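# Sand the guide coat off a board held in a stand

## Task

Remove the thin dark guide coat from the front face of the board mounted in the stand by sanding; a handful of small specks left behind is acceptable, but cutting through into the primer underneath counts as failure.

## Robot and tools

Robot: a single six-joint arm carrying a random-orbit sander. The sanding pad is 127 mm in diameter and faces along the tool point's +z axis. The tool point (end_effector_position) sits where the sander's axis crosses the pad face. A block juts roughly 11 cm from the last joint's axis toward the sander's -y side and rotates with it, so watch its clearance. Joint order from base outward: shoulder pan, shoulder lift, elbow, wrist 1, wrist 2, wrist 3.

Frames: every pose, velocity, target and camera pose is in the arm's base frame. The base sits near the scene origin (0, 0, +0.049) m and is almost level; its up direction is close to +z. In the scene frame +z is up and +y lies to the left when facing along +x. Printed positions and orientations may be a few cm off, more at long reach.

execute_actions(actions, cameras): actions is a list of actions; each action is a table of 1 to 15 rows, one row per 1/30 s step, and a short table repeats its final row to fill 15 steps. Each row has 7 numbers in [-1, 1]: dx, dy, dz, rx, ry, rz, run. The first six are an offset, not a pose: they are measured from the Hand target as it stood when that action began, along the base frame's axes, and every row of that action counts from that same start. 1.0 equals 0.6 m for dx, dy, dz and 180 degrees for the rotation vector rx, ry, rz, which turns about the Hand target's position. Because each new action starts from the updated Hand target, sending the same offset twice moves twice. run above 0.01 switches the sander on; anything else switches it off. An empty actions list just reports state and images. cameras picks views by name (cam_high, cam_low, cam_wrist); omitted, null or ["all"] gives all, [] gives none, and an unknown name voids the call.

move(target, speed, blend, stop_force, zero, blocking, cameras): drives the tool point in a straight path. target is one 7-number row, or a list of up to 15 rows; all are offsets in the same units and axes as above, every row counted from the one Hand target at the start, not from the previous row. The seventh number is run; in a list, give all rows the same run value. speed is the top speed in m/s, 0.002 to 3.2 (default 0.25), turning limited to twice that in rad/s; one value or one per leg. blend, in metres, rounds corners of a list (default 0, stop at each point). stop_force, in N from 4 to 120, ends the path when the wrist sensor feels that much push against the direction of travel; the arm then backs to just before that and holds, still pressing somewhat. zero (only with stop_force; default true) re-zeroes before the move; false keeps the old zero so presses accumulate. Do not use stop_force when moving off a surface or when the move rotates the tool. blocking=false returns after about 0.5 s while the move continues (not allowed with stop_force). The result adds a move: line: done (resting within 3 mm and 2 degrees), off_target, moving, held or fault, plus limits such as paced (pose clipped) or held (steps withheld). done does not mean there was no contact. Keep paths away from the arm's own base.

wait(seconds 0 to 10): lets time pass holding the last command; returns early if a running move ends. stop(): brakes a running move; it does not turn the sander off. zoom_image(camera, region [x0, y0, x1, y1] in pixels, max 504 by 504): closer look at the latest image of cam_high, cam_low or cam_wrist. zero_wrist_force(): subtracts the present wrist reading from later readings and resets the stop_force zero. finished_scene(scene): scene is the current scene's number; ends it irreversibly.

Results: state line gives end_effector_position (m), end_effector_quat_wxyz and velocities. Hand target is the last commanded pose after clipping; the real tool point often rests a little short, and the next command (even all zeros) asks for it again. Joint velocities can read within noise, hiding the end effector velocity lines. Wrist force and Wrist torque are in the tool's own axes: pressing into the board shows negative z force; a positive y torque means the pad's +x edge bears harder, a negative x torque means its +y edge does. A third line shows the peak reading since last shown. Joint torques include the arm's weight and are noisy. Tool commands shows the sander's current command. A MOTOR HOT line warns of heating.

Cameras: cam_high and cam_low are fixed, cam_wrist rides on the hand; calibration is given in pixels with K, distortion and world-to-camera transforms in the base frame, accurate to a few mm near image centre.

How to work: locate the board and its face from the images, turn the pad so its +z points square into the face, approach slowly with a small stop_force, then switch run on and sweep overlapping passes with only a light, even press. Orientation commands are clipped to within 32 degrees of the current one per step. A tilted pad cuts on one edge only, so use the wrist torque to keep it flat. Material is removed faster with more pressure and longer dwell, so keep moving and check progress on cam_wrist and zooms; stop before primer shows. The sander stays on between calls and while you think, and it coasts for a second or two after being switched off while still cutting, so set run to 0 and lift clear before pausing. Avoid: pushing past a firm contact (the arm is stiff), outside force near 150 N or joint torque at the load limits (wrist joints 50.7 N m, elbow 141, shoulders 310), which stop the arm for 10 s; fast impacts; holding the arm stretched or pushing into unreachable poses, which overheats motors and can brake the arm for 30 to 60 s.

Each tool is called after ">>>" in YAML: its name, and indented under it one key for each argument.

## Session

>>> execute_actions:
  actions: []

>>> zoom_image:
  camera: "cam_high"
  region: [270, 50, 520, 290]

Scene clock: 0.00 s.
end_effector_position=(+0.3929, +0.0712, +0.4904) end_effector_quat_wxyz=(+0.000, +0.707, +0.707, +0.000)
Joint positions: [-0.272 -2.14 2.06 -1.491 -1.571 -1.843]
Joint velocities: within noise
Joint torques (N m): no reading
Wrist force (N): no reading
Wrist torque (N m): no reading
Wrist force, peak (N): no reading
Hand target: +0.3929, +0.0712, +0.4904; +0.000, +0.707, +0.707, +0.000
Tool commands: tool/run=+0.0

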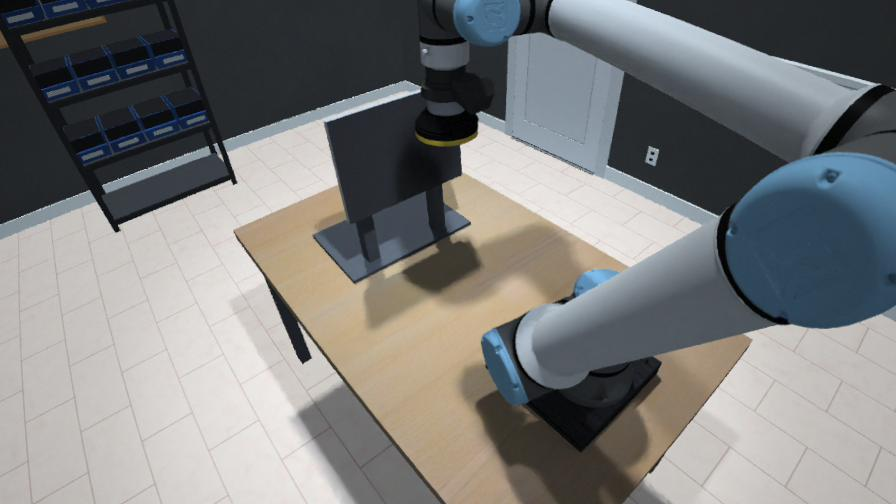

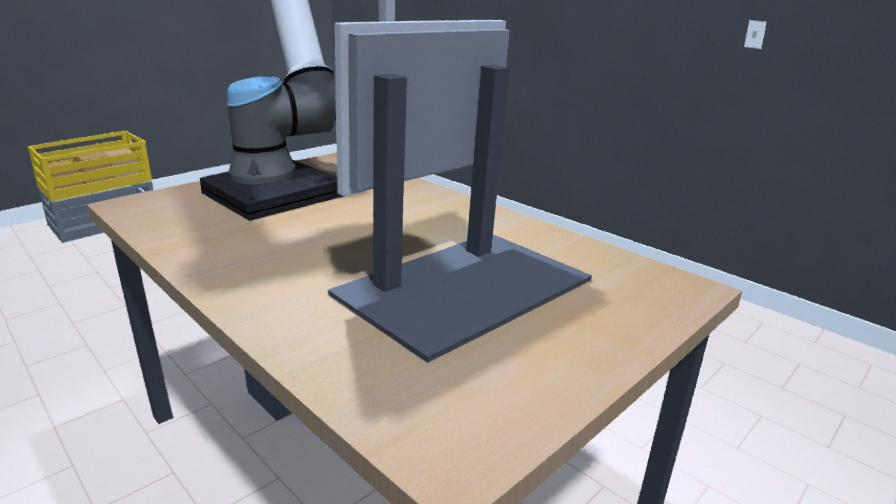

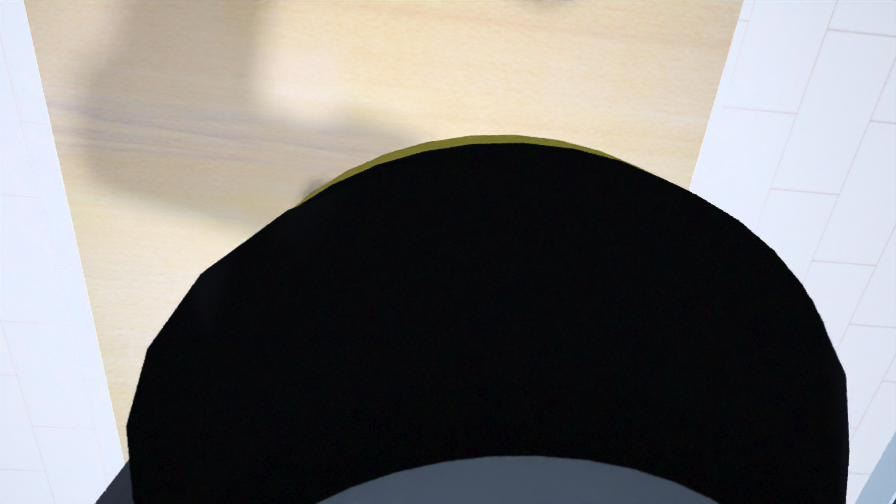

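Scaled by 2.016 from the camera's 896x504 image, which has a finer 1280x720 frame.

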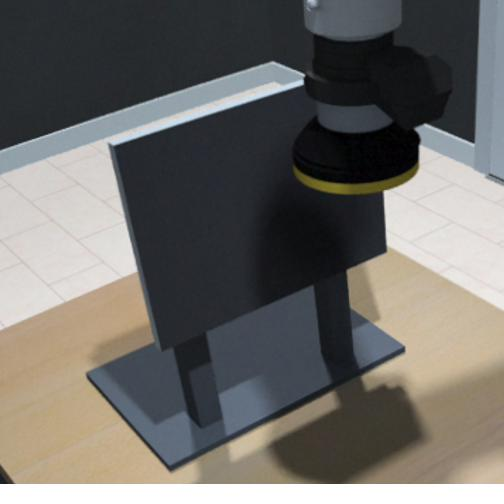

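>>> move:
  target:
    - [0.29, -0.1187, 0.1, 0,0,0,0]
    - [0.33, -0.15, -0.03, -0.0159,-0.4659,-0.0177,0]
    - [0.4952, -0.1903, -0.334, -0.0159,-0.4659,-0.0177,0]
  speed: 0.5
  cameras: ["cam_high"]

>>> zoom_image:
  camera: "cam_high"
  region: [270, 50, 520, 290]

Scene clock: 39.73 s.
end_effector_position=(+0.6799, -0.0398, +0.2959) end_effector_quat_wxyz=(+0.480, +0.548, +0.515, +0.451)
Joint positions: [-0.472 -1.223 2.495 -4.269 -1.164 -1.628]
Joint velocities: within noise
Joint torques (N m): [-0.35 -48.36 -21.93 -4.15 0.31 -0.36]
Wrist force (N): [0.3 -1.7 -24.5]
Wrist torque (N m): [-0.75 0.00 -0.15]
Wrist force, peak (N): [31.2 28.0 -133.9]
Hand target: +0.6799, -0.0398, +0.2959; +0.480, +0.548, +0.515, +0.451 (not the last commanded pose)
Tool commands: tool/run=+0.0
Off the commanded pose: 0.012 m, 2 deg.
FORCE FAULT: contact force on the arm reached its limit, and the arm stopped for 10 seconds. The contact can be on any part of the arm, not only on its tool. That time counts as 20 of the actions that you can send in this scene. The arm's remaining commands of this call were not run. During the stop the arm's controller moved it back a little. The arm's target is now where it stood when the stop ended, not its last command. The arm accepts commands again.
move: fault
Images, in order (width x height): cam_high 896x504.

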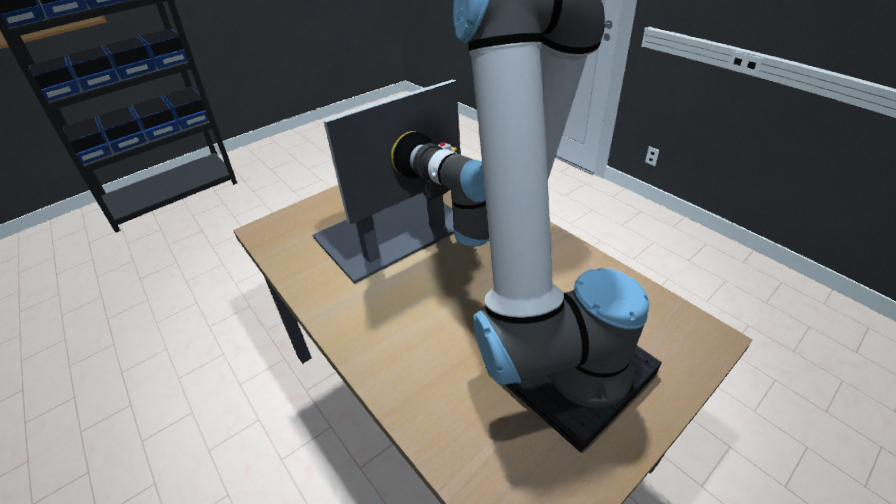

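Scaled by 2.016 from the camera's 896x504 image, which has a finer 1280x720 frame.

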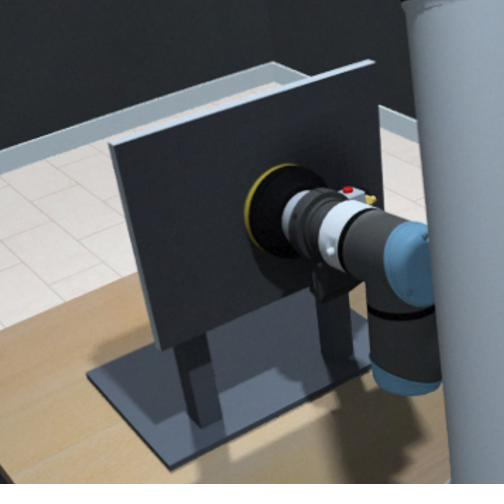

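>>> move:
  target: [-0.017, 0, 0.002, 0,0,0,0]
  speed: 0.05
  cameras: []

>>> zero_wrist_force:

>>> move:
  target: [0.03, -0.002, -0.003, 0, 0, 0, 0]
  speed: 0.005
  stop_force: 8
  cameras: []

Scene clock: 47.27 s.
end_effector_position=(+0.6700, -0.0398, +0.2971) end_effector_quat_wxyz=(+0.480, +0.548, +0.515, +0.451)
Joint positions: [-0.484 -1.235 2.514 -4.276 -1.152 -1.63]
Joint velocities: within noise
Joint torques (N m): [-13.78 -65.96 -5.89 -7.12 3.05 -3.87]
Wrist force (N): [-0.7 2.1 0.1]
Wrist torque (N m): [0.42 0.14 -0.16]
Wrist force, peak (N): [0.2 -1.8 -24.8]
Hand target: +0.6697, -0.0398, +0.2971; +0.480, +0.548, +0.515, +0.451
Off the commanded pose: 0.000 m, 0 deg.
move: done
No camera images: "cameras" was empty.

Wrist force sensor zeroed.

Scene clock: 50.33 s.
end_effector_position=(+0.6785, -0.0404, +0.2962) end_effector_quat_wxyz=(+0.480, +0.548, +0.515, +0.451)
Joint positions: [-0.475 -1.225 2.497 -4.269 -1.161 -1.628]
Joint velocities: within noise
Joint torques (N m): [-13.29 -62.39 -10.97 -5.58 2.03 0.55]
Wrist force (N, zeroed by zero_wrist_force): [-0.4 0.0 -8.2]
Wrist torque (N m, zeroed by zero_wrist_force): [-0.49 -0.05 0.02]
Wrist force, peak (N, zeroed by zero_wrist_force): [-0.3 -0.4 -9.8]
Hand target: +0.6785, -0.0404, +0.2963; +0.480, +0.548, +0.515, +0.451 (not the last commanded pose)
Off the commanded pose: 0.009 m, 0 deg.
move: contact
No camera images: "cameras" was empty.

>>> move:
  target:
    - [-0.008, 0, 0, 0, 0, 0, 0]
    - [-0.008, 0, 0, 0, -0.0072, 0, 0]
  speed: 0.05
  cameras: []

>>> move:
  target: [0.03, -0.002, -0.003, 0, 0, 0, 0]
  speed: 0.004
  stop_force: 10
  cameras: []

Scene clock: 57.60 s.
end_effector_position=(+0.6737, -0.0404, +0.2963) end_effector_quat_wxyz=(+0.486, +0.543, +0.510, +0.457)
Joint positions: [-0.482 -1.212 2.504 -4.313 -1.153 -1.618]
Joint velocities: within noise
Joint torques (N m): [-12.25 -36.12 -32.83 -8.01 3.36 3.63]
Wrist force (N, zeroed by zero_wrist_force): [-0.2 -0.2 0.4]
Wrist torque (N m, zeroed by zero_wrist_force): [-0.02 0.01 0.02]
Wrist force, peak (N, zeroed by zero_wrist_force): [0.0 0.5 -8.9]
Hand target: +0.6737, -0.0404, +0.2963; +0.486, +0.543, +0.510, +0.458
Off the commanded pose: 0.000 m, 0 deg.
move: done
No camera images: "cameras" was empty.

Scene clock: 60.47 s.
end_effector_position=(+0.6797, -0.0408, +0.2957) end_effector_quat_wxyz=(+0.486, +0.543, +0.510, +0.458)
Joint positions: [-0.476 -1.205 2.492 -4.309 -1.159 -1.617]
Joint velocities: within noise
Joint torques (N m): [-11.22 -61.76 -11.28 -4.27 2.11 1.81]
Wrist force (N, zeroed by zero_wrist_force): [-0.6 0.4 -10.4]
Wrist torque (N m, zeroed by zero_wrist_force): [-0.55 -0.06 0.03]
Wrist force, peak (N, zeroed by zero_wrist_force): [-0.1 0.5 -11.9]
Hand target: +0.6797, -0.0408, +0.2957; +0.486, +0.543, +0.510, +0.458 (not the last commanded pose)
Off the commanded pose: 0.012 m, 0 deg.
move: contact
No camera images: "cameras" was empty.

>>> move:
  target:
    - [-0.008, 0, 0, 0, 0, 0, 0]
    - [-0.008, 0, 0, 0, -0.0067, 0, 0]
  speed: 0.05
  cameras: []

>>> move:
  target: [0.03, -0.002, -0.003, 0, 0, 0, 0]
  speed: 0.004
  stop_force: 10
  cameras: []

Scene clock: 66.67 s.
end_effector_position=(+0.6749, -0.0408, +0.2957) end_effector_quat_wxyz=(+0.491, +0.538, +0.505, +0.463)
Joint positions: [-0.482 -1.193 2.498 -4.349 -1.152 -1.608]
Joint velocities: within noise
Joint torques (N m): [-12.3 -34.49 -31.52 -7.02 3.34 3.93]
Wrist force (N, zeroed by zero_wrist_force): [-0.2 -0.3 -0.1]
Wrist torque (N m, zeroed by zero_wrist_force): [-0.01 0.02 0.02]
Wrist force, peak (N, zeroed by zero_wrist_force): [-0.2 1.1 -10.7]
Hand target: +0.6749, -0.0408, +0.2957; +0.491, +0.538, +0.505, +0.463
Off the commanded pose: 0.000 m, 0 deg.
move: done
No camera images: "cameras" was empty.

Scene clock: 69.43 s.
end_effector_position=(+0.6806, -0.0412, +0.2951) end_effector_quat_wxyz=(+0.491, +0.538, +0.505, +0.463)
Joint positions: [-0.476 -1.187 2.487 -4.344 -1.158 -1.607]
Joint velocities: within noise
Joint torques (N m): [-10.94 -64.26 -9.92 -4.29 2.07 1.8]
Wrist force (N, zeroed by zero_wrist_force): [-0.4 1.1 -10.8]
Wrist torque (N m, zeroed by zero_wrist_force): [-0.48 -0.14 0.04]
Wrist force, peak (N, zeroed by zero_wrist_force): [-0.1 0.0 -12.6]
Hand target: +0.6806, -0.0412, +0.2951; +0.491, +0.538, +0.505, +0.463 (not the last commanded pose)
Off the commanded pose: 0.012 m, 0 deg.
move: contact
No camera images: "cameras" was empty.

>>> move:
  target:
    - [-0.008, 0, 0, 0, 0, 0, 0]
    - [-0.008, 0, 0, 0, -0.0050, -0.001, 0]
  speed: 0.05
  cameras: []

>>> move:
  target: [0.03, -0.002, -0.002, 0, 0, 0, 0]
  speed: 0.004
  stop_force: 12
  cameras: []

Scene clock: 73.70 s.
end_effector_position=(+0.6758, -0.0412, +0.2951) end_effector_quat_wxyz=(+0.496, +0.535, +0.500, +0.467)
Joint positions: [-0.48 -1.179 2.493 -4.376 -1.156 -1.599]
Joint velocities: within noise
Joint torques (N m): [14.6 -37.46 -30.73 -7.09 -3.33 3.3]
Wrist force (N, zeroed by zero_wrist_force): [0.3 -0.1 0.4]
Wrist torque (N m, zeroed by zero_wrist_force): [0.02 -0.04 0.02]
Wrist force, peak (N, zeroed by zero_wrist_force): [-0.1 0.5 -11.3]
Hand target: +0.6758, -0.0412, +0.2951; +0.496, +0.535, +0.500, +0.467
Off the commanded pose: 0.000 m, 0 deg.
move: done
No camera images: "cameras" was empty.

Scene clock: 76.43 s.
end_effector_position=(+0.6813, -0.0415, +0.2947) end_effector_quat_wxyz=(+0.496, +0.535, +0.500, +0.467)
Joint positions: [-0.475 -1.174 2.483 -4.371 -1.162 -1.599]
Joint velocities: within noise
Joint torques (N m): [-12.98 -65.68 -10.36 -4.39 2.12 1.88]
Wrist force (N, zeroed by zero_wrist_force): [-0.5 0.8 -12.7]
Wrist torque (N m, zeroed by zero_wrist_force): [-0.53 -0.16 0.03]
Wrist force, peak (N, zeroed by zero_wrist_force): [0.0 -0.3 -15.2]
Hand target: +0.6813, -0.0415, +0.2947; +0.496, +0.535, +0.500, +0.467 (not the last commanded pose)
Off the commanded pose: 0.013 m, 0 deg.
move: contact
No camera images: "cameras" was empty.

>>> move:
  target:
    - [-0.008, 0, 0, 0, 0, 0, 0]
    - [-0.008, 0, 0, 0, -0.0083, -0.001, 0]
  speed: 0.05
  cameras: []

>>> move:
  target: [0.03, -0.002, -0.002, 0, 0, 0, 0]
  speed: 0.004
  stop_force: 12
  cameras: ["cam_high"]

Scene clock: 81.60 s.
end_effector_position=(+0.6765, -0.0416, +0.2947) end_effector_quat_wxyz=(+0.503, +0.530, +0.493, +0.473)
Joint positions: [-0.479 -1.158 2.487 -4.419 -1.16 -1.586]
Joint velocities: within noise
Joint torques (N m): [13.74 -39.37 -31.07 -7.68 -3.57 3.82]
Wrist force (N, zeroed by zero_wrist_force): [0.0 -0.4 0.2]
Wrist torque (N m, zeroed by zero_wrist_force): [0.00 -0.01 0.03]
Wrist force, peak (N, zeroed by zero_wrist_force): [0.3 0.9 -13.0]
Hand target: +0.6765, -0.0415, +0.2947; +0.503, +0.530, +0.493, +0.473
Off the commanded pose: 0.000 m, 0 deg.
move: done
No camera images: "cameras" was empty.

Scene clock: 84.30 s.
end_effector_position=(+0.6820, -0.0419, +0.2944) end_effector_quat_wxyz=(+0.503, +0.530, +0.493, +0.473)
Joint positions: [-0.473 -1.153 2.476 -4.414 -1.165 -1.585]
Joint velocities: within noise
Joint torques (N m): [-13.4 -64.21 -9.12 -4.05 2.3 2.46]
Wrist force (N, zeroed by zero_wrist_force): [0.2 1.4 -13.4]
Wrist torque (N m, zeroed by zero_wrist_force): [-0.19 -0.37 0.04]
Wrist force, peak (N, zeroed by zero_wrist_force): [-0.3 0.2 -17.3]
Hand target: +0.6820, -0.0419, +0.2944; +0.503, +0.530, +0.493, +0.473 (not the last commanded pose)
Off the commanded pose: 0.013 m, 0 deg.
move: contact
Images, in order (width x height): cam_high 896x504.

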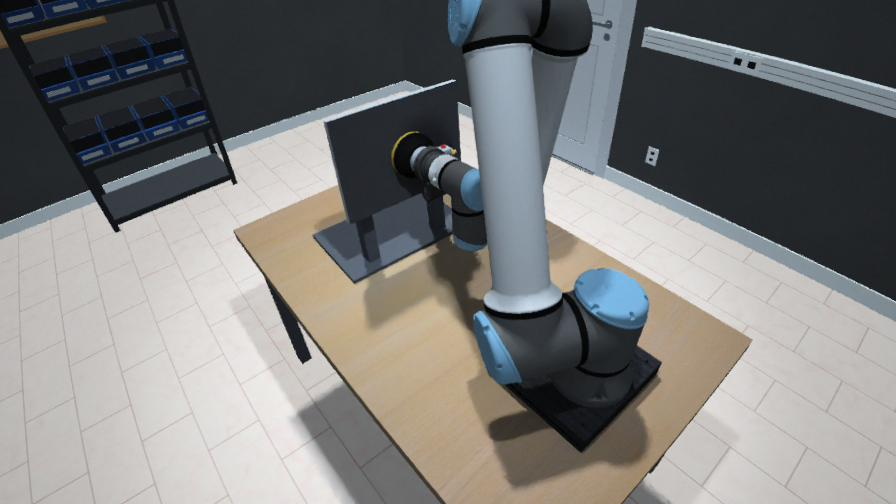

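>>> move:
  target:
    - [-0.008, 0, 0, 0, 0, 0, 0]
    - [-0.008, 0, 0, 0, -0.0022, -0.004, 0]
  speed: 0.05
  cameras: []

>>> move:
  target: [0.03, -0.002, -0.0015, 0, 0, 0, 0]
  speed: 0.004
  stop_force: 12
  cameras: []

Scene clock: 89.77 s.
end_effector_position=(+0.6772, -0.0419, +0.2943) end_effector_quat_wxyz=(+0.507, +0.531, +0.488, +0.471)
Joint positions: [-0.472 -1.151 2.484 -4.431 -1.179 -1.581]
Joint velocities: within noise
Joint torques (N m): [14.31 -37.18 -24.25 -6.35 -3.4 3.41]
Wrist force (N, zeroed by zero_wrist_force): [0.4 -0.4 0.2]
Wrist torque (N m, zeroed by zero_wrist_force): [0.00 -0.08 0.04]
Wrist force, peak (N, zeroed by zero_wrist_force): [0.1 1.3 -13.4]
Hand target: +0.6772, -0.0419, +0.2944; +0.508, +0.531, +0.488, +0.471
Off the commanded pose: 0.000 m, 0 deg.
move: done
No camera images: "cameras" was empty.

Scene clock: 92.30 s.
end_effector_position=(+0.6820, -0.0422, +0.2941) end_effector_quat_wxyz=(+0.508, +0.531, +0.488, +0.471)
Joint positions: [-0.467 -1.147 2.474 -4.426 -1.184 -1.581]
Joint velocities: within noise
Joint torques (N m): [-15.12 -67.38 -9.39 -4.33 2.53 2.91]
Wrist force (N, zeroed by zero_wrist_force): [-1.0 2.7 -13.4]
Wrist torque (N m, zeroed by zero_wrist_force): [0.14 0.24 0.06]
Wrist force, peak (N, zeroed by zero_wrist_force): [-1.4 0.2 -17.8]
Hand target: +0.6820, -0.0422, +0.2941; +0.508, +0.531, +0.488, +0.471 (not the last commanded pose)
Off the commanded pose: 0.013 m, 0 deg.
move: contact
No camera images: "cameras" was empty.

>>> move:
  target:
    - [-0.0133, 0, 0, 0, 0, 0, 0]
    - [0.0040, 0.3037, -0.165, 0, 0.001, 0.0015, 0]
  speed: 0.15
  cameras: []

>>> move:
  target: [0.03, -0.002, -0.0013, 0, 0, 0, 0]
  speed: 0.005
  stop_force: 12
  cameras: []

>>> move:
  target:
    - [-0.01, 0, 0, 0, 0, 0, 0]
    - [0.0061, 0, 0.375, 0, 0, 0, 0]
  speed: 0.15
  cameras: []

>>> move:
  target: [0.03, -0.002, -0.0013, 0, 0, 0, 0]
  speed: 0.005
  stop_force: 12
  cameras: []

>>> move:
  target:
    - [-0.01, 0, 0, 0, 0, 0, 0]
    - [-0.0506, -0.5417, 0, 0, 0, 0, 0]
  speed: 0.15
  cameras: []

>>> move:
  target: [0.03, -0.002, -0.0013, 0, 0, 0, 0]
  speed: 0.005
  stop_force: 12
  cameras: []

>>> move:
  target:
    - [-0.01, 0, 0, 0, 0, 0, 0]
    - [-0.0261, 0, -0.375, 0, 0, 0, 0]
  speed: 0.15
  cameras: []

>>> move:
  target: [0.03, -0.002, -0.0013, 0, 0, 0, 0]
  speed: 0.005
  stop_force: 12
  cameras: ["cam_high"]

>>> zoom_image:
  camera: "cam_high"
  region: [310, 70, 470, 250]

Scene clock: 112.13 s.
end_effector_position=(+0.6844, +0.1398, +0.1952) end_effector_quat_wxyz=(+0.506, +0.531, +0.490, +0.472)
Joint positions: [-0.036 -0.89 2.397 -4.605 -1.61 -1.563]
Joint velocities: within noise
Joint torques (N m): [13.09 -52.12 -23.55 -7.54 -3.42 3.25]
Wrist force (N, zeroed by zero_wrist_force): [0.1 -0.1 0.0]
Wrist torque (N m, zeroed by zero_wrist_force): [0.05 -0.05 0.02]
Wrist force, peak (N, zeroed by zero_wrist_force): [-0.9 2.6 -13.6]
Hand target: +0.6844, +0.1400, +0.1951; +0.506, +0.531, +0.490, +0.472
Off the commanded pose: 0.000 m, 0 deg.
move: done
No camera images: "cameras" was empty.

Scene clock: 114.97 s.
end_effector_position=(+0.6920, +0.1395, +0.1948) end_effector_quat_wxyz=(+0.506, +0.531, +0.490, +0.472)
Joint positions: [-0.036 -0.888 2.383 -4.594 -1.61 -1.563]
Joint velocities: within noise
Joint torques (N m): [-11.79 -70.46 -3.2 -5.18 3.12 1.36]
Wrist force (N, zeroed by zero_wrist_force): [-0.2 1.0 -12.6]
Wrist torque (N m, zeroed by zero_wrist_force): [-0.13 -0.18 0.03]
Wrist force, peak (N, zeroed by zero_wrist_force): [-0.3 -0.1 -17.6]
Hand target: +0.6920, +0.1395, +0.1948; +0.506, +0.531, +0.490, +0.472 (not the last commanded pose)
Off the commanded pose: 0.010 m, 0 deg.
move: contact
No camera images: "cameras" was empty.

Scene clock: 117.30 s.
end_effector_position=(+0.6956, +0.1395, +0.4197) end_effector_quat_wxyz=(+0.506, +0.531, +0.490, +0.472)
Joint positions: [-0.036 -1.388 2.36 -4.071 -1.61 -1.563]
Joint velocities: within noise
Joint torques (N m): [15.84 -61.34 -47.3 -1.68 -3.26 3.21]
Wrist force (N, zeroed by zero_wrist_force): [-0.6 -0.4 0.9]
Wrist torque (N m, zeroed by zero_wrist_force): [0.02 0.10 0.04]
Wrist force, peak (N, zeroed by zero_wrist_force): [-0.2 1.7 -12.8]
Hand target: +0.6956, +0.1395, +0.4198; +0.506, +0.531, +0.490, +0.472
Off the commanded pose: 0.000 m, 0 deg.
move: done
No camera images: "cameras" was empty.

Scene clock: 119.77 s.
end_effector_position=(+0.7015, +0.1391, +0.4195) end_effector_quat_wxyz=(+0.506, +0.531, +0.490, +0.472)
Joint positions: [-0.036 -1.38 2.35 -4.069 -1.61 -1.563]
Joint velocities: within noise
Joint torques (N m): [-10.27 -59.31 -25.95 -3.4 2.7 2.5]
Wrist force (N, zeroed by zero_wrist_force): [-0.6 1.2 -11.9]
Wrist torque (N m, zeroed by zero_wrist_force): [0.09 -0.03 0.03]
Wrist force, peak (N, zeroed by zero_wrist_force): [-0.6 0.0 -16.8]
Hand target: +0.7015, +0.1391, +0.4195; +0.506, +0.531, +0.490, +0.472 (not the last commanded pose)
Off the commanded pose: 0.012 m, 0 deg.
move: contact
No camera images: "cameras" was empty.

Scene clock: 122.73 s.
end_effector_position=(+0.6711, -0.1857, +0.4195) end_effector_quat_wxyz=(+0.506, +0.531, +0.490, +0.472)
Joint positions: [-0.774 -1.418 2.401 -4.068 -0.873 -1.601]
Joint velocities: within noise
Joint torques (N m): [-12.23 -30.26 -45.77 -0.58 3.42 -3.82]
Wrist force (N, zeroed by zero_wrist_force): [0.1 -0.4 0.6]
Wrist torque (N m, zeroed by zero_wrist_force): [0.01 -0.06 0.01]
Wrist force, peak (N, zeroed by zero_wrist_force): [-0.9 1.0 -12.1]
Hand target: +0.6711, -0.1859, +0.4195; +0.506, +0.531, +0.490, +0.472
Off the commanded pose: 0.000 m, 0 deg.
move: done
No camera images: "cameras" was empty.

Scene clock: 125.07 s.
end_effector_position=(+0.6764, -0.1863, +0.4193) end_effector_quat_wxyz=(+0.506, +0.531, +0.490, +0.472)
Joint positions: [-0.766 -1.41 2.391 -4.067 -0.881 -1.601]
Joint velocities: within noise
Joint torques (N m): [-14.7 -57.82 -25.23 -2.29 2.91 1.02]
Wrist force (N, zeroed by zero_wrist_force): [1.1 0.9 -12.2]
Wrist torque (N m, zeroed by zero_wrist_force): [0.05 0.10 0.02]
Wrist force, peak (N, zeroed by zero_wrist_force): [-0.6 -0.1 -17.6]
Hand target: +0.6764, -0.1863, +0.4193; +0.506, +0.531, +0.490, +0.472 (not the last commanded pose)
Off the commanded pose: 0.013 m, 0 deg.
move: contact
No camera images: "cameras" was empty.

Scene clock: 127.40 s.
end_effector_position=(+0.6608, -0.1862, +0.1944) end_effector_quat_wxyz=(+0.506, +0.531, +0.490, +0.472)
Joint positions: [-0.792 -0.891 2.436 -4.629 -0.855 -1.603]
Joint velocities: within noise
Joint torques (N m): [-13.63 -47.15 -18.5 -5.93 3.8 2.99]
Wrist force (N, zeroed by zero_wrist_force): [0.5 -0.9 -0.3]
Wrist torque (N m, zeroed by zero_wrist_force): [-0.05 -0.13 0.04]
Wrist force, peak (N, zeroed by zero_wrist_force): [0.7 0.6 -12.2]
Hand target: +0.6608, -0.1863, +0.1943; +0.506, +0.531, +0.490, +0.472
Off the commanded pose: 0.000 m, 0 deg.
move: done
No camera images: "cameras" was empty.

Scene clock: 129.87 s.
end_effector_position=(+0.6668, -0.1866, +0.1940) end_effector_quat_wxyz=(+0.506, +0.531, +0.490, +0.472)
Joint positions: [-0.782 -0.889 2.425 -4.62 -0.864 -1.602]
Joint velocities: within noise
Joint torques (N m): [-11.72 -64.25 2.34 -5.22 3.29 1.41]
Wrist force (N, zeroed by zero_wrist_force): [1.2 0.2 -12.3]
Wrist torque (N m, zeroed by zero_wrist_force): [-0.20 0.02 0.02]
Wrist force, peak (N, zeroed by zero_wrist_force): [-0.7 -0.7 -17.5]
Hand target: +0.6668, -0.1866, +0.1940; +0.506, +0.531, +0.490, +0.472 (not the last commanded pose)
Off the commanded pose: 0.012 m, 0 deg.
move: contact
Images, in order (width x height): cam_high 896x504.

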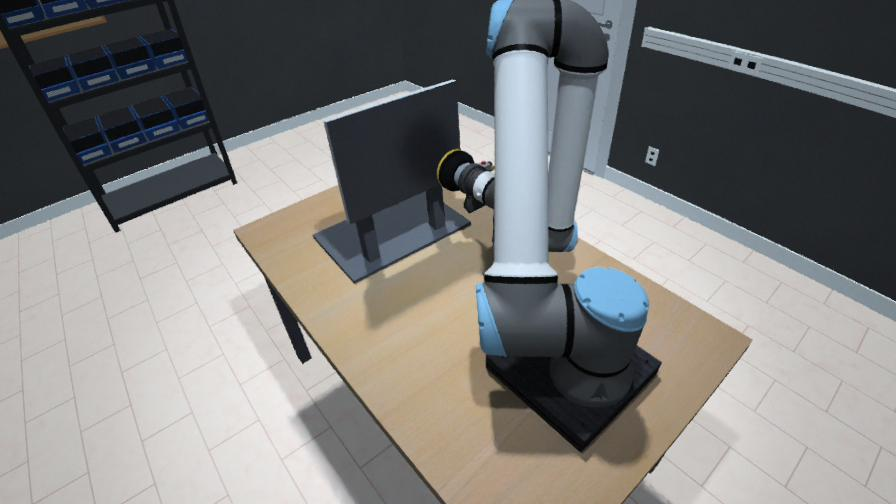

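Scaled by 2.800 from the camera's 896x504 image, which has a finer 1280x720 frame.

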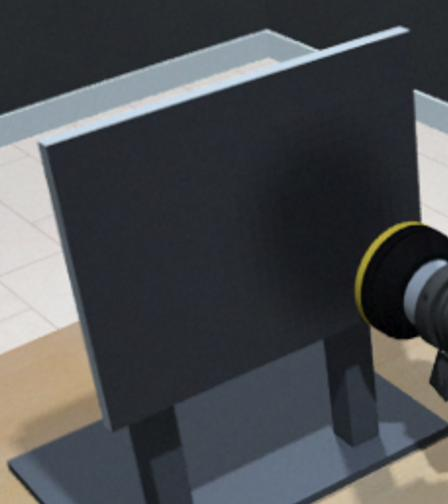

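>>> move:
  target:
    - [-0.018, -0.1007, -0.0067, 0, 0, 0, 1]
    - [-0.0064, -0.084, -0.0067, 0, 0, 0, 1]
    - [0.0500, 0.6477, -0.0067, 0, 0, 0, 1]
    - [0.0333, 0.6477, -0.0067, 0, 0, 0, 1]
  speed: [0.15, 0.08, 0.08, 0.1]
  cameras: []
  blocking: false

>>> wait:
  seconds: 1.4
  cameras: []

>>> wait:
  seconds: 2
  cameras: []

>>> wait:
  seconds: 1.5
  cameras: []

>>> wait:
  seconds: 5
  cameras: []

>>> move:
  target:
    - [0.0020, 0, 0.0833, 0, 0, 0, 1]
    - [0.0183, -0.0167, 0.0833, 0, 0, 0, 1]
    - [-0.0378, -0.7483, 0.0833, 0, 0, 0, 1]
    - [-0.0545, -0.7483, 0.0833, 0, 0, 0, 1]
  speed: [0.15, 0.08, 0.08, 0.1]
  cameras: []
  blocking: false

>>> wait:
  seconds: 1.4
  cameras: []

>>> wait:
  seconds: 2
  cameras: []

>>> wait:
  seconds: 1.5
  cameras: []

>>> wait:
  seconds: 5
  cameras: ["cam_high"]

>>> zoom_image:
  camera: "cam_high"
  region: [310, 70, 470, 250]

Scene clock: 148.17 s.
end_effector_position=(+0.6589, -0.2298, +0.1912) end_effector_quat_wxyz=(+0.506, +0.531, +0.489, +0.471) end_effector_velocity=(-0.023, -0.125, -0.008) end_effector_angular_velocity=(+0.000, -0.001, -0.002)
Joint positions: [-0.866 -0.881 2.404 -4.604 -0.783 -1.608]
Joint velocities: [-0.232 0.024 -0.07 0.059 0.23 -0.019]
Joint torques (N m): [3.09 -58.23 -18.05 -1.47 3.96 -3.31]
Wrist force (N, zeroed by zero_wrist_force): [-1.0 0.0 0.0]
Wrist torque (N m, zeroed by zero_wrist_force): [0.06 0.03 -0.04]
Wrist force, peak (N, zeroed by zero_wrist_force): [1.3 1.0 -12.8]
Hand target: +0.6566, -0.2462, +0.1900; +0.506, +0.531, +0.490, +0.472
Tool commands: tool/run=+1.0
Off the commanded pose: 0.433 m, 0 deg.
move: running; path passed 1 of 4 targets
No camera images: "cameras" was empty.

Scene clock: 149.57 s.
end_effector_position=(+0.6692, -0.1532, +0.1900) end_effector_quat_wxyz=(+0.506, +0.531, +0.490, +0.472) end_effector_velocity=(+0.006, +0.080, +0.000) end_effector_angular_velocity=(+0.000, -0.001, +0.000)
Joint positions: [-0.719 -0.88 2.44 -4.648 -0.927 -1.597]
Joint velocities: [0.159 0 0.034 -0.041 -0.158 0.011]
Joint torques (N m): [17.82 -74.89 3.09 -5.15 -4.84 3.21]
Wrist force (N, zeroed by zero_wrist_force): [0.1 -1.0 -14.5]
Wrist torque (N m, zeroed by zero_wrist_force): [-0.23 -0.16 0.01]
Wrist force, peak (N, zeroed by zero_wrist_force): [0.3 -0.1 -14.8]
Hand target: +0.6705, -0.1390, +0.1900; +0.506, +0.531, +0.490, +0.472
Tool commands: tool/run=+1.0
Off the commanded pose: 0.356 m, 0 deg.
earlier move: running; path passed 2 of 4 targets
wait: 1.40 s; no rest
No camera images: "cameras" was empty.

Scene clock: 151.57 s.
end_effector_position=(+0.6814, +0.0062, +0.1900) end_effector_quat_wxyz=(+0.505, +0.531, +0.490, +0.472) end_effector_velocity=(+0.006, +0.080, +0.000) end_effector_angular_velocity=(+0.000, -0.001, +0.001)
Joint positions: [-0.358 -0.879 2.453 -4.671 -1.287 -1.577]
Joint velocities: [0.195 0 -0.021 0.018 -0.194 0.009]
Joint torques (N m): [14 -52.43 -21.7 -1.28 -3.4 3.16]
Wrist force (N, zeroed by zero_wrist_force): [0.5 -1.1 -12.3]
Wrist torque (N m, zeroed by zero_wrist_force): [-0.21 -0.19 -0.01]
Wrist force, peak (N, zeroed by zero_wrist_force): [0.0 -0.6 -14.7]
Hand target: +0.6828, +0.0204, +0.1900; +0.506, +0.531, +0.490, +0.472
Tool commands: tool/run=+1.0
Off the commanded pose: 0.196 m, 0 deg.
earlier move: running; path passed 2 of 4 targets
wait: 2.00 s; no rest
No camera images: "cameras" was empty.

Scene clock: 153.07 s.
end_effector_position=(+0.6906, +0.1255, +0.1901) end_effector_quat_wxyz=(+0.505, +0.531, +0.490, +0.472) end_effector_velocity=(+0.006, +0.080, +0.000) end_effector_angular_velocity=(+0.000, +0.000, +0.000)
Joint positions: [-0.069 -0.877 2.393 -4.614 -1.576 -1.565]
Joint velocities: [0.187 0.005 -0.059 0.054 -0.187 0.008]
Joint torques (N m): [21.08 -45.63 -29.87 -0.1 -4.3 2.89]
Wrist force (N, zeroed by zero_wrist_force): [0.4 -0.1 -10.3]
Wrist torque (N m, zeroed by zero_wrist_force): [-0.08 -0.23 -0.05]
Wrist force, peak (N, zeroed by zero_wrist_force): [0.3 -0.7 -12.4]
Hand target: +0.6920, +0.1400, +0.1900; +0.506, +0.531, +0.490, +0.472
Tool commands: tool/run=+1.0
Off the commanded pose: 0.077 m, 0 deg.
earlier move: running; path passed 2 of 4 targets
wait: 1.50 s; no rest
No camera images: "cameras" was empty.

Scene clock: 154.43 s.
end_effector_position=(+0.6871, +0.2018, +0.1900) end_effector_quat_wxyz=(+0.506, +0.531, +0.490, +0.472)
Joint positions: [0.104 -0.872 2.343 -4.568 -1.75 -1.557]
Joint velocities: within noise
Joint torques (N m): [13.52 -85.69 1.62 -4.62 -2.75 3.3]
Wrist force (N, zeroed by zero_wrist_force): [0.4 -0.1 0.5]
Wrist torque (N m, zeroed by zero_wrist_force): [0.10 -0.02 -0.05]
Wrist force, peak (N, zeroed by zero_wrist_force): [0.3 -0.7 -10.3]
Hand target: +0.6868, +0.2020, +0.1900; +0.506, +0.531, +0.490, +0.472
Tool commands: tool/run=+1.0
Off the commanded pose: 0.000 m, 0 deg.
earlier move: done
wait: 1.37 of 5 s (the move ended)
No camera images: "cameras" was empty.

Scene clock: 154.93 s.
end_effector_position=(+0.6880, +0.2016, +0.2305) end_effector_quat_wxyz=(+0.506, +0.531, +0.489, +0.472) end_effector_velocity=(+0.017, -0.015, +0.074) end_effector_angular_velocity=(-0.001, +0.004, -0.001)
Joint positions: [0.104 -0.963 2.354 -4.49 -1.749 -1.557]
Joint velocities: [-0.036 -0.167 0.003 0.168 0.035 -0.002]
Joint torques (N m): [-13.18 -74.7 -1.69 -1.54 4.28 -4.44]
Wrist force (N, zeroed by zero_wrist_force): [0.8 1.1 -0.1]
Wrist torque (N m, zeroed by zero_wrist_force): [0.21 -0.04 -0.06]
Wrist force, peak (N, zeroed by zero_wrist_force): [0.6 -1.6 0.5]
Hand target: +0.6929, +0.1969, +0.2400; +0.506, +0.531, +0.490, +0.472
Tool commands: tool/run=+1.0
Off the commanded pose: 0.450 m, 0 deg.
move: running; path passed 1 of 4 targets
No camera images: "cameras" was empty.

Scene clock: 156.33 s.
end_effector_position=(+0.6910, +0.1043, +0.2400) end_effector_quat_wxyz=(+0.506, +0.531, +0.489, +0.472) end_effector_velocity=(-0.006, -0.079, +0.000) end_effector_angular_velocity=(+0.000, +0.000, +0.000)
Joint positions: [-0.117 -1 2.419 -4.518 -1.53 -1.567]
Joint velocities: [-0.188 -0.011 0.053 -0.042 0.188 -0.008]
Joint torques (N m): [-18.98 -74.23 -2.9 -6.18 4.19 -3.37]
Wrist force (N, zeroed by zero_wrist_force): [0.6 -0.3 -8.3]
Wrist torque (N m, zeroed by zero_wrist_force): [-0.03 -0.06 -0.02]
Wrist force, peak (N, zeroed by zero_wrist_force): [0.6 -0.3 -8.3]
Hand target: +0.6900, +0.0901, +0.2400; +0.506, +0.531, +0.490, +0.472
Tool commands: tool/run=+1.0
Off the commanded pose: 0.353 m, 0 deg.
earlier move: running; path passed 2 of 4 targets
wait: 1.40 s; no rest
No camera images: "cameras" was empty.

Scene clock: 158.33 s.
end_effector_position=(+0.6788, -0.0547, +0.2400) end_effector_quat_wxyz=(+0.506, +0.531, +0.489, +0.472) end_effector_velocity=(-0.006, -0.081, +0.000) end_effector_angular_velocity=(+0.000, +0.001, -0.001)
Joint positions: [-0.501 -1.01 2.474 -4.559 -1.147 -1.584]
Joint velocities: [-0.187 0 0.001 0.004 0.186 -0.01]
Joint torques (N m): [-14.72 -72.36 -3.66 -1.2 3.74 -4.31]
Wrist force (N, zeroed by zero_wrist_force): [0.0 -0.4 -11.8]
Wrist torque (N m, zeroed by zero_wrist_force): [-0.03 0.05 -0.03]
Wrist force, peak (N, zeroed by zero_wrist_force): [0.0 -1.1 -13.4]
Hand target: +0.6778, -0.0688, +0.2400; +0.506, +0.531, +0.490, +0.472
Tool commands: tool/run=+1.0
Off the commanded pose: 0.194 m, 0 deg.
earlier move: running; path passed 2 of 4 targets
wait: 2.00 s; no rest
No camera images: "cameras" was empty.

Scene clock: 159.83 s.
end_effector_position=(+0.6696, -0.1737, +0.2400) end_effector_quat_wxyz=(+0.506, +0.531, +0.489, +0.472) end_effector_velocity=(-0.006, -0.080, +0.000) end_effector_angular_velocity=(+0.000, +0.000, +0.000)
Joint positions: [-0.755 -1.005 2.443 -4.525 -0.893 -1.6]
Joint velocities: [-0.152 0.008 -0.041 0.04 0.152 -0.011]
Joint torques (N m): [-8.1 -36.75 -28.51 0.68 3.56 -3.25]
Wrist force (N, zeroed by zero_wrist_force): [0.3 -0.5 -9.4]
Wrist torque (N m, zeroed by zero_wrist_force): [-0.03 -0.04 -0.01]
Wrist force, peak (N, zeroed by zero_wrist_force): [-0.2 -0.5 -11.7]
Hand target: +0.6686, -0.1880, +0.2400; +0.506, +0.531, +0.490, +0.472
Tool commands: tool/run=+1.0
Off the commanded pose: 0.075 m, 0 deg.
earlier move: running; path passed 2 of 4 targets
wait: 1.50 s; no rest
No camera images: "cameras" was empty.

Scene clock: 161.17 s.
end_effector_position=(+0.6544, -0.2468, +0.2400) end_effector_quat_wxyz=(+0.506, +0.531, +0.490, +0.472) end_effector_velocity=(-0.003, -0.002, +0.000) end_effector_angular_velocity=(+0.000, +0.000, +0.000)
Joint positions: [-0.9 -0.998 2.411 -4.491 -0.747 -1.612]
Joint velocities: [-0.007 -0.001 0.003 -0.002 0.007 -0.001]
Joint torques (N m): [-11.41 -74.92 0.89 -4.61 3.1 -3.57]
Wrist force (N, zeroed by zero_wrist_force): [0.1 -0.2 0.2]
Wrist torque (N m, zeroed by zero_wrist_force): [-0.01 -0.04 -0.02]
Wrist force, peak (N, zeroed by zero_wrist_force): [0.2 -1.0 -9.1]
Hand target: +0.6541, -0.2470, +0.2400; +0.506, +0.531, +0.490, +0.472
Tool commands: tool/run=+1.0
Off the commanded pose: 0.000 m, 0 deg.
earlier move: done
wait: 1.33 of 5 s (the move ended)
Images, in order (width x height): cam_high 896x504.

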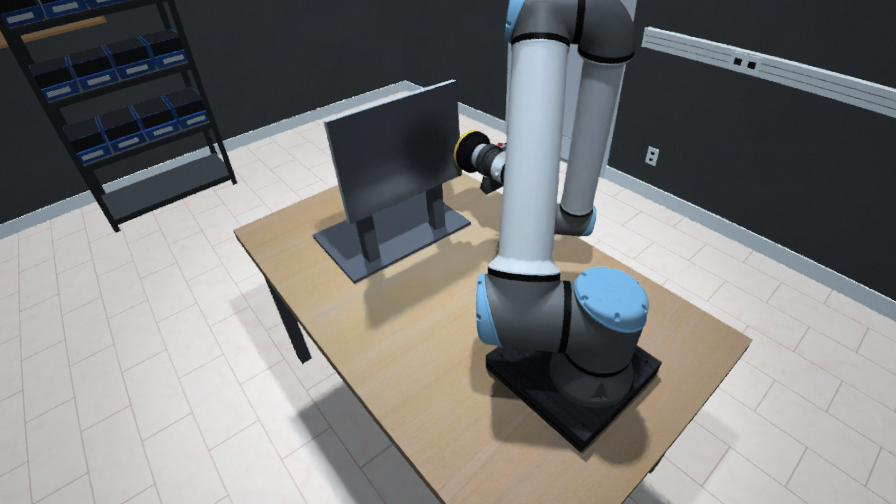

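Scaled by 2.800 from the camera's 896x504 image, which has a finer 1280x720 frame.

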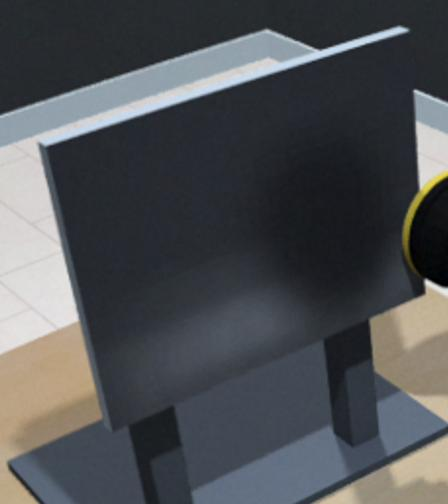

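>>> move:
  target:
    - [0.0048, 0, 0.0833, 0, 0, 0, 1]
    - [0.0222, 0.0167, 0.0833, 0, 0, 0, 1]
    - [0.0788, 0.7483, 0.0833, 0, 0, 0, 1]
    - [0.0622, 0.7483, 0.0833, 0, 0, 0, 1]
  speed: [0.15, 0.08, 0.08, 0.1]
  cameras: []
  blocking: false

>>> wait:
  seconds: 1.4
  cameras: []

>>> wait:
  seconds: 2
  cameras: []

>>> wait:
  seconds: 1.5
  cameras: []

>>> wait:
  seconds: 5
  cameras: []

>>> move:
  target:
    - [0.0027, 0, 0.0833, 0, 0, 0, 1]
    - [0.0183, -0.0167, 0.0833, 0, 0, 0, 1]
    - [-0.0383, -0.7483, 0.0833, 0, 0, 0, 1]
    - [-0.0550, -0.7483, 0.0833, 0, 0, 0, 1]
  speed: [0.15, 0.08, 0.08, 0.1]
  cameras: []
  blocking: false

>>> wait:
  seconds: 1.4
  cameras: []

>>> wait:
  seconds: 2
  cameras: []

>>> wait:
  seconds: 1.5
  cameras: []

>>> wait:
  seconds: 5
  cameras: ["cam_high"]

>>> zoom_image:
  camera: "cam_high"
  region: [310, 70, 470, 250]

Scene clock: 179.07 s.
end_effector_position=(+0.6565, -0.2462, +0.2798) end_effector_quat_wxyz=(+0.506, +0.530, +0.489, +0.472) end_effector_velocity=(+0.018, +0.014, +0.078) end_effector_angular_velocity=(+0.002, +0.005, +0.002)
Joint positions: [-0.895 -1.091 2.413 -4.403 -0.752 -1.608]
Joint velocities: [0.052 -0.182 -0.013 0.2 -0.05 0]
Joint torques (N m): [20.15 -68.48 -30.25 -0.58 -3.87 2.99]
Wrist force (N, zeroed by zero_wrist_force): [0.2 0.7 -0.4]
Wrist torque (N m, zeroed by zero_wrist_force): [0.07 -0.07 -0.02]
Wrist force, peak (N, zeroed by zero_wrist_force): [0.2 -1.8 0.6]
Hand target: +0.6621, -0.2421, +0.2900; +0.506, +0.531, +0.490, +0.472
Tool commands: tool/run=+1.0
Off the commanded pose: 0.450 m, 0 deg.
move: running; path passed 1 of 4 targets
No camera images: "cameras" was empty.

Scene clock: 180.47 s.
end_effector_position=(+0.6739, -0.1500, +0.2900) end_effector_quat_wxyz=(+0.506, +0.531, +0.490, +0.472) end_effector_velocity=(+0.006, +0.079, +0.000) end_effector_angular_velocity=(+0.000, +0.000, -0.001)
Joint positions: [-0.705 -1.132 2.455 -4.411 -0.941 -1.596]
Joint velocities: [0.157 -0.012 0.033 -0.028 -0.158 0.011]
Joint torques (N m): [20.76 -67.09 -13.13 -2.89 -3.06 3.04]
Wrist force (N, zeroed by zero_wrist_force): [-0.1 -0.5 -28.1]
Wrist torque (N m, zeroed by zero_wrist_force): [-0.08 -0.09 0.02]
Wrist force, peak (N, zeroed by zero_wrist_force): [0.2 -0.2 -28.3]
Hand target: +0.6753, -0.1355, +0.2900; +0.506, +0.531, +0.490, +0.472
Tool commands: tool/run=+1.0
Off the commanded pose: 0.352 m, 0 deg.
earlier move: running; path passed 2 of 4 targets
wait: 1.40 s; no rest
No camera images: "cameras" was empty.

Scene clock: 182.47 s.
end_effector_position=(+0.6861, +0.0090, +0.2900) end_effector_quat_wxyz=(+0.505, +0.531, +0.490, +0.472) end_effector_velocity=(+0.006, +0.079, +0.000) end_effector_angular_velocity=(+0.000, +0.001, +0.000)
Joint positions: [-0.347 -1.136 2.466 -4.427 -1.298 -1.577]
Joint velocities: [0.192 0.008 -0.022 0.013 -0.192 0.009]
Joint torques (N m): [16.38 -36.41 -43.9 0.33 -3.92 4.45]
Wrist force (N, zeroed by zero_wrist_force): [0.3 -0.3 -26.5]
Wrist torque (N m, zeroed by zero_wrist_force): [-0.05 -0.21 0.01]
Wrist force, peak (N, zeroed by zero_wrist_force): [-0.4 -0.3 -28.6]
Hand target: +0.6876, +0.0235, +0.2900; +0.506, +0.531, +0.490, +0.472
Tool commands: tool/run=+1.0
Off the commanded pose: 0.193 m, 0 deg.
earlier move: running; path passed 2 of 4 targets
wait: 2.00 s; no rest
No camera images: "cameras" was empty.

Scene clock: 183.97 s.
end_effector_position=(+0.6954, +0.1287, +0.2900) end_effector_quat_wxyz=(+0.505, +0.531, +0.490, +0.472) end_effector_velocity=(+0.006, +0.080, +0.000) end_effector_angular_velocity=(+0.000, +0.000, +0.001)
Joint positions: [-0.061 -1.113 2.403 -4.388 -1.584 -1.564]
Joint velocities: [0.184 0.023 -0.06 0.038 -0.183 0.008]
Joint torques (N m): [13.65 -43.55 -45.7 0.88 -3.24 3.61]
Wrist force (N, zeroed by zero_wrist_force): [0.4 0.3 -23.8]
Wrist torque (N m, zeroed by zero_wrist_force): [0.01 -0.25 -0.03]
Wrist force, peak (N, zeroed by zero_wrist_force): [0.3 -0.1 -27.2]
Hand target: +0.6968, +0.1428, +0.2900; +0.506, +0.531, +0.490, +0.472
Tool commands: tool/run=+1.0
Off the commanded pose: 0.073 m, 0 deg.
earlier move: running; path passed 2 of 4 targets
wait: 1.50 s; no rest
No camera images: "cameras" was empty.

Scene clock: 185.30 s.
end_effector_position=(+0.6917, +0.2018, +0.2900) end_effector_quat_wxyz=(+0.506, +0.531, +0.490, +0.472)
Joint positions: [0.103 -1.095 2.354 -4.357 -1.749 -1.557]
Joint velocities: within noise
Joint torques (N m): [17.39 -78.64 -7.97 -5.6 -2.45 3.43]
Wrist force (N, zeroed by zero_wrist_force): [0.3 0.1 0.2]
Wrist torque (N m, zeroed by zero_wrist_force): [0.10 0.02 -0.04]
Wrist force, peak (N, zeroed by zero_wrist_force): [0.1 0.2 -23.6]
Hand target: +0.6914, +0.2020, +0.2900; +0.506, +0.531, +0.490, +0.472
Tool commands: tool/run=+1.0
Off the commanded pose: 0.000 m, 0 deg.
earlier move: done
wait: 1.33 of 5 s (the move ended)
No camera images: "cameras" was empty.

Scene clock: 185.80 s.
end_effector_position=(+0.6928, +0.2016, +0.3303) end_effector_quat_wxyz=(+0.506, +0.531, +0.489, +0.472) end_effector_velocity=(+0.017, -0.015, +0.076) end_effector_angular_velocity=(-0.002, +0.004, -0.002)
Joint positions: [0.103 -1.18 2.349 -4.269 -1.748 -1.557]
Joint velocities: [-0.035 -0.154 -0.028 0.186 0.033 -0.003]
Joint torques (N m): [-22.97 -68.78 -36.58 -1.76 3.59 -4.23]
Wrist force (N, zeroed by zero_wrist_force): [0.9 1.3 -0.3]
Wrist torque (N m, zeroed by zero_wrist_force): [0.22 -0.05 -0.02]
Wrist force, peak (N, zeroed by zero_wrist_force): [0.3 -1.7 0.7]
Hand target: +0.6979, +0.1968, +0.3400; +0.506, +0.531, +0.490, +0.472
Tool commands: tool/run=+1.0
Off the commanded pose: 0.450 m, 0 deg.
move: running; path passed 1 of 4 targets
No camera images: "cameras" was empty.

Scene clock: 187.20 s.
end_effector_position=(+0.6955, +0.1043, +0.3400) end_effector_quat_wxyz=(+0.506, +0.531, +0.489, +0.472) end_effector_velocity=(-0.006, -0.079, +0.000) end_effector_angular_velocity=(+0.000, +0.000, +0.000)
Joint positions: [-0.116 -1.234 2.411 -4.275 -1.531 -1.567]
Joint velocities: [-0.185 -0.028 0.053 -0.025 0.186 -0.008]
Joint torques (N m): [-18.83 -67.38 -19.11 -3.32 3.33 -3.72]
Wrist force (N, zeroed by zero_wrist_force): [0.3 -0.5 -21.2]
Wrist torque (N m, zeroed by zero_wrist_force): [-0.02 -0.04 0.00]
Wrist force, peak (N, zeroed by zero_wrist_force): [0.2 -0.3 -21.6]
Hand target: +0.6945, +0.0899, +0.3400; +0.506, +0.531, +0.490, +0.472
Tool commands: tool/run=+1.0
Off the commanded pose: 0.353 m, 0 deg.
earlier move: running; path passed 2 of 4 targets
wait: 1.40 s; no rest
No camera images: "cameras" was empty.

Scene clock: 189.20 s.
end_effector_position=(+0.6832, -0.0546, +0.3400) end_effector_quat_wxyz=(+0.506, +0.531, +0.489, +0.472) end_effector_velocity=(-0.006, -0.080, +0.000) end_effector_angular_velocity=(+0.000, +0.000, -0.001)
Joint positions: [-0.495 -1.262 2.466 -4.298 -1.153 -1.584]
Joint velocities: [-0.185 0 0 0.004 0.184 -0.009]
Joint torques (N m): [-16.16 -58.83 -19.85 -0.67 4.21 -3.9]
Wrist force (N, zeroed by zero_wrist_force): [0.3 -0.9 -20.6]
Wrist torque (N m, zeroed by zero_wrist_force): [-0.09 0.04 -0.01]
Wrist force, peak (N, zeroed by zero_wrist_force): [0.4 -1.2 -22.9]
Hand target: +0.6822, -0.0689, +0.3400; +0.506, +0.531, +0.490, +0.472
Tool commands: tool/run=+1.0
Off the commanded pose: 0.194 m, 0 deg.
earlier move: running; path passed 2 of 4 targets
wait: 2.00 s; no rest
No camera images: "cameras" was empty.

Scene clock: 190.70 s.
end_effector_position=(+0.6739, -0.1741, +0.3400) end_effector_quat_wxyz=(+0.506, +0.531, +0.489, +0.472) end_effector_velocity=(-0.006, -0.080, +0.000) end_effector_angular_velocity=(+0.000, +0.000, +0.000)
Joint positions: [-0.748 -1.246 2.434 -4.275 -0.899 -1.599]
Joint velocities: [-0.151 0.021 -0.041 0.026 0.151 -0.011]
Joint torques (N m): [-6.67 -30.29 -40.77 -0.32 3.7 -4.44]
Wrist force (N, zeroed by zero_wrist_force): [0.0 -0.6 -13.5]
Wrist torque (N m, zeroed by zero_wrist_force): [-0.05 0.04 0.01]
Wrist force, peak (N, zeroed by zero_wrist_force): [-0.2 -0.5 -20.0]
Hand target: +0.6730, -0.1880, +0.3400; +0.506, +0.531, +0.490, +0.472
Tool commands: tool/run=+1.0
Off the commanded pose: 0.075 m, 0 deg.
earlier move: running; path passed 2 of 4 targets
wait: 1.50 s; no rest
No camera images: "cameras" was empty.

Scene clock: 192.03 s.
end_effector_position=(+0.6588, -0.2468, +0.3399) end_effector_quat_wxyz=(+0.506, +0.531, +0.490, +0.472) end_effector_velocity=(-0.003, -0.001, +0.000) end_effector_angular_velocity=(+0.000, +0.000, +0.000)
Joint positions: [-0.892 -1.23 2.404 -4.252 -0.755 -1.611]
Joint velocities: [-0.007 -0.002 0.004 -0.001 0.007 -0.001]
Joint torques (N m): [-18.47 -67.38 -9.02 -5.27 2.42 -3.94]
Wrist force (N, zeroed by zero_wrist_force): [0.1 0.0 0.4]
Wrist torque (N m, zeroed by zero_wrist_force): [0.02 -0.03 0.00]
Wrist force, peak (N, zeroed by zero_wrist_force): [-0.1 -0.5 -13.6]
Hand target: +0.6584, -0.2470, +0.3400; +0.506, +0.531, +0.490, +0.472
Tool commands: tool/run=+1.0
Off the commanded pose: 0.000 m, 0 deg.
earlier move: done
wait: 1.33 of 5 s (the move ended)
Images, in order (width x height): cam_high 896x504.

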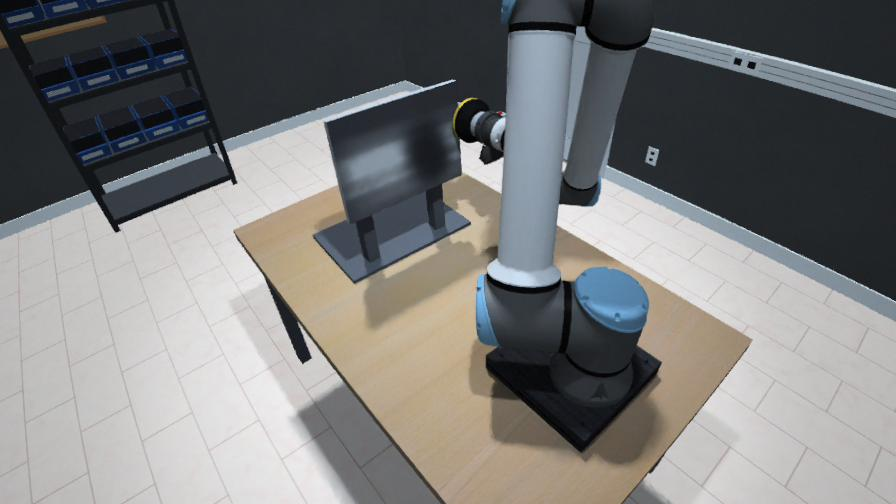

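Scaled by 2.800 from the camera's 896x504 image, which has a finer 1280x720 frame.

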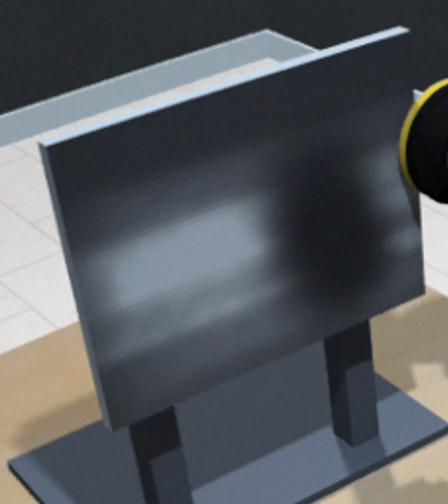

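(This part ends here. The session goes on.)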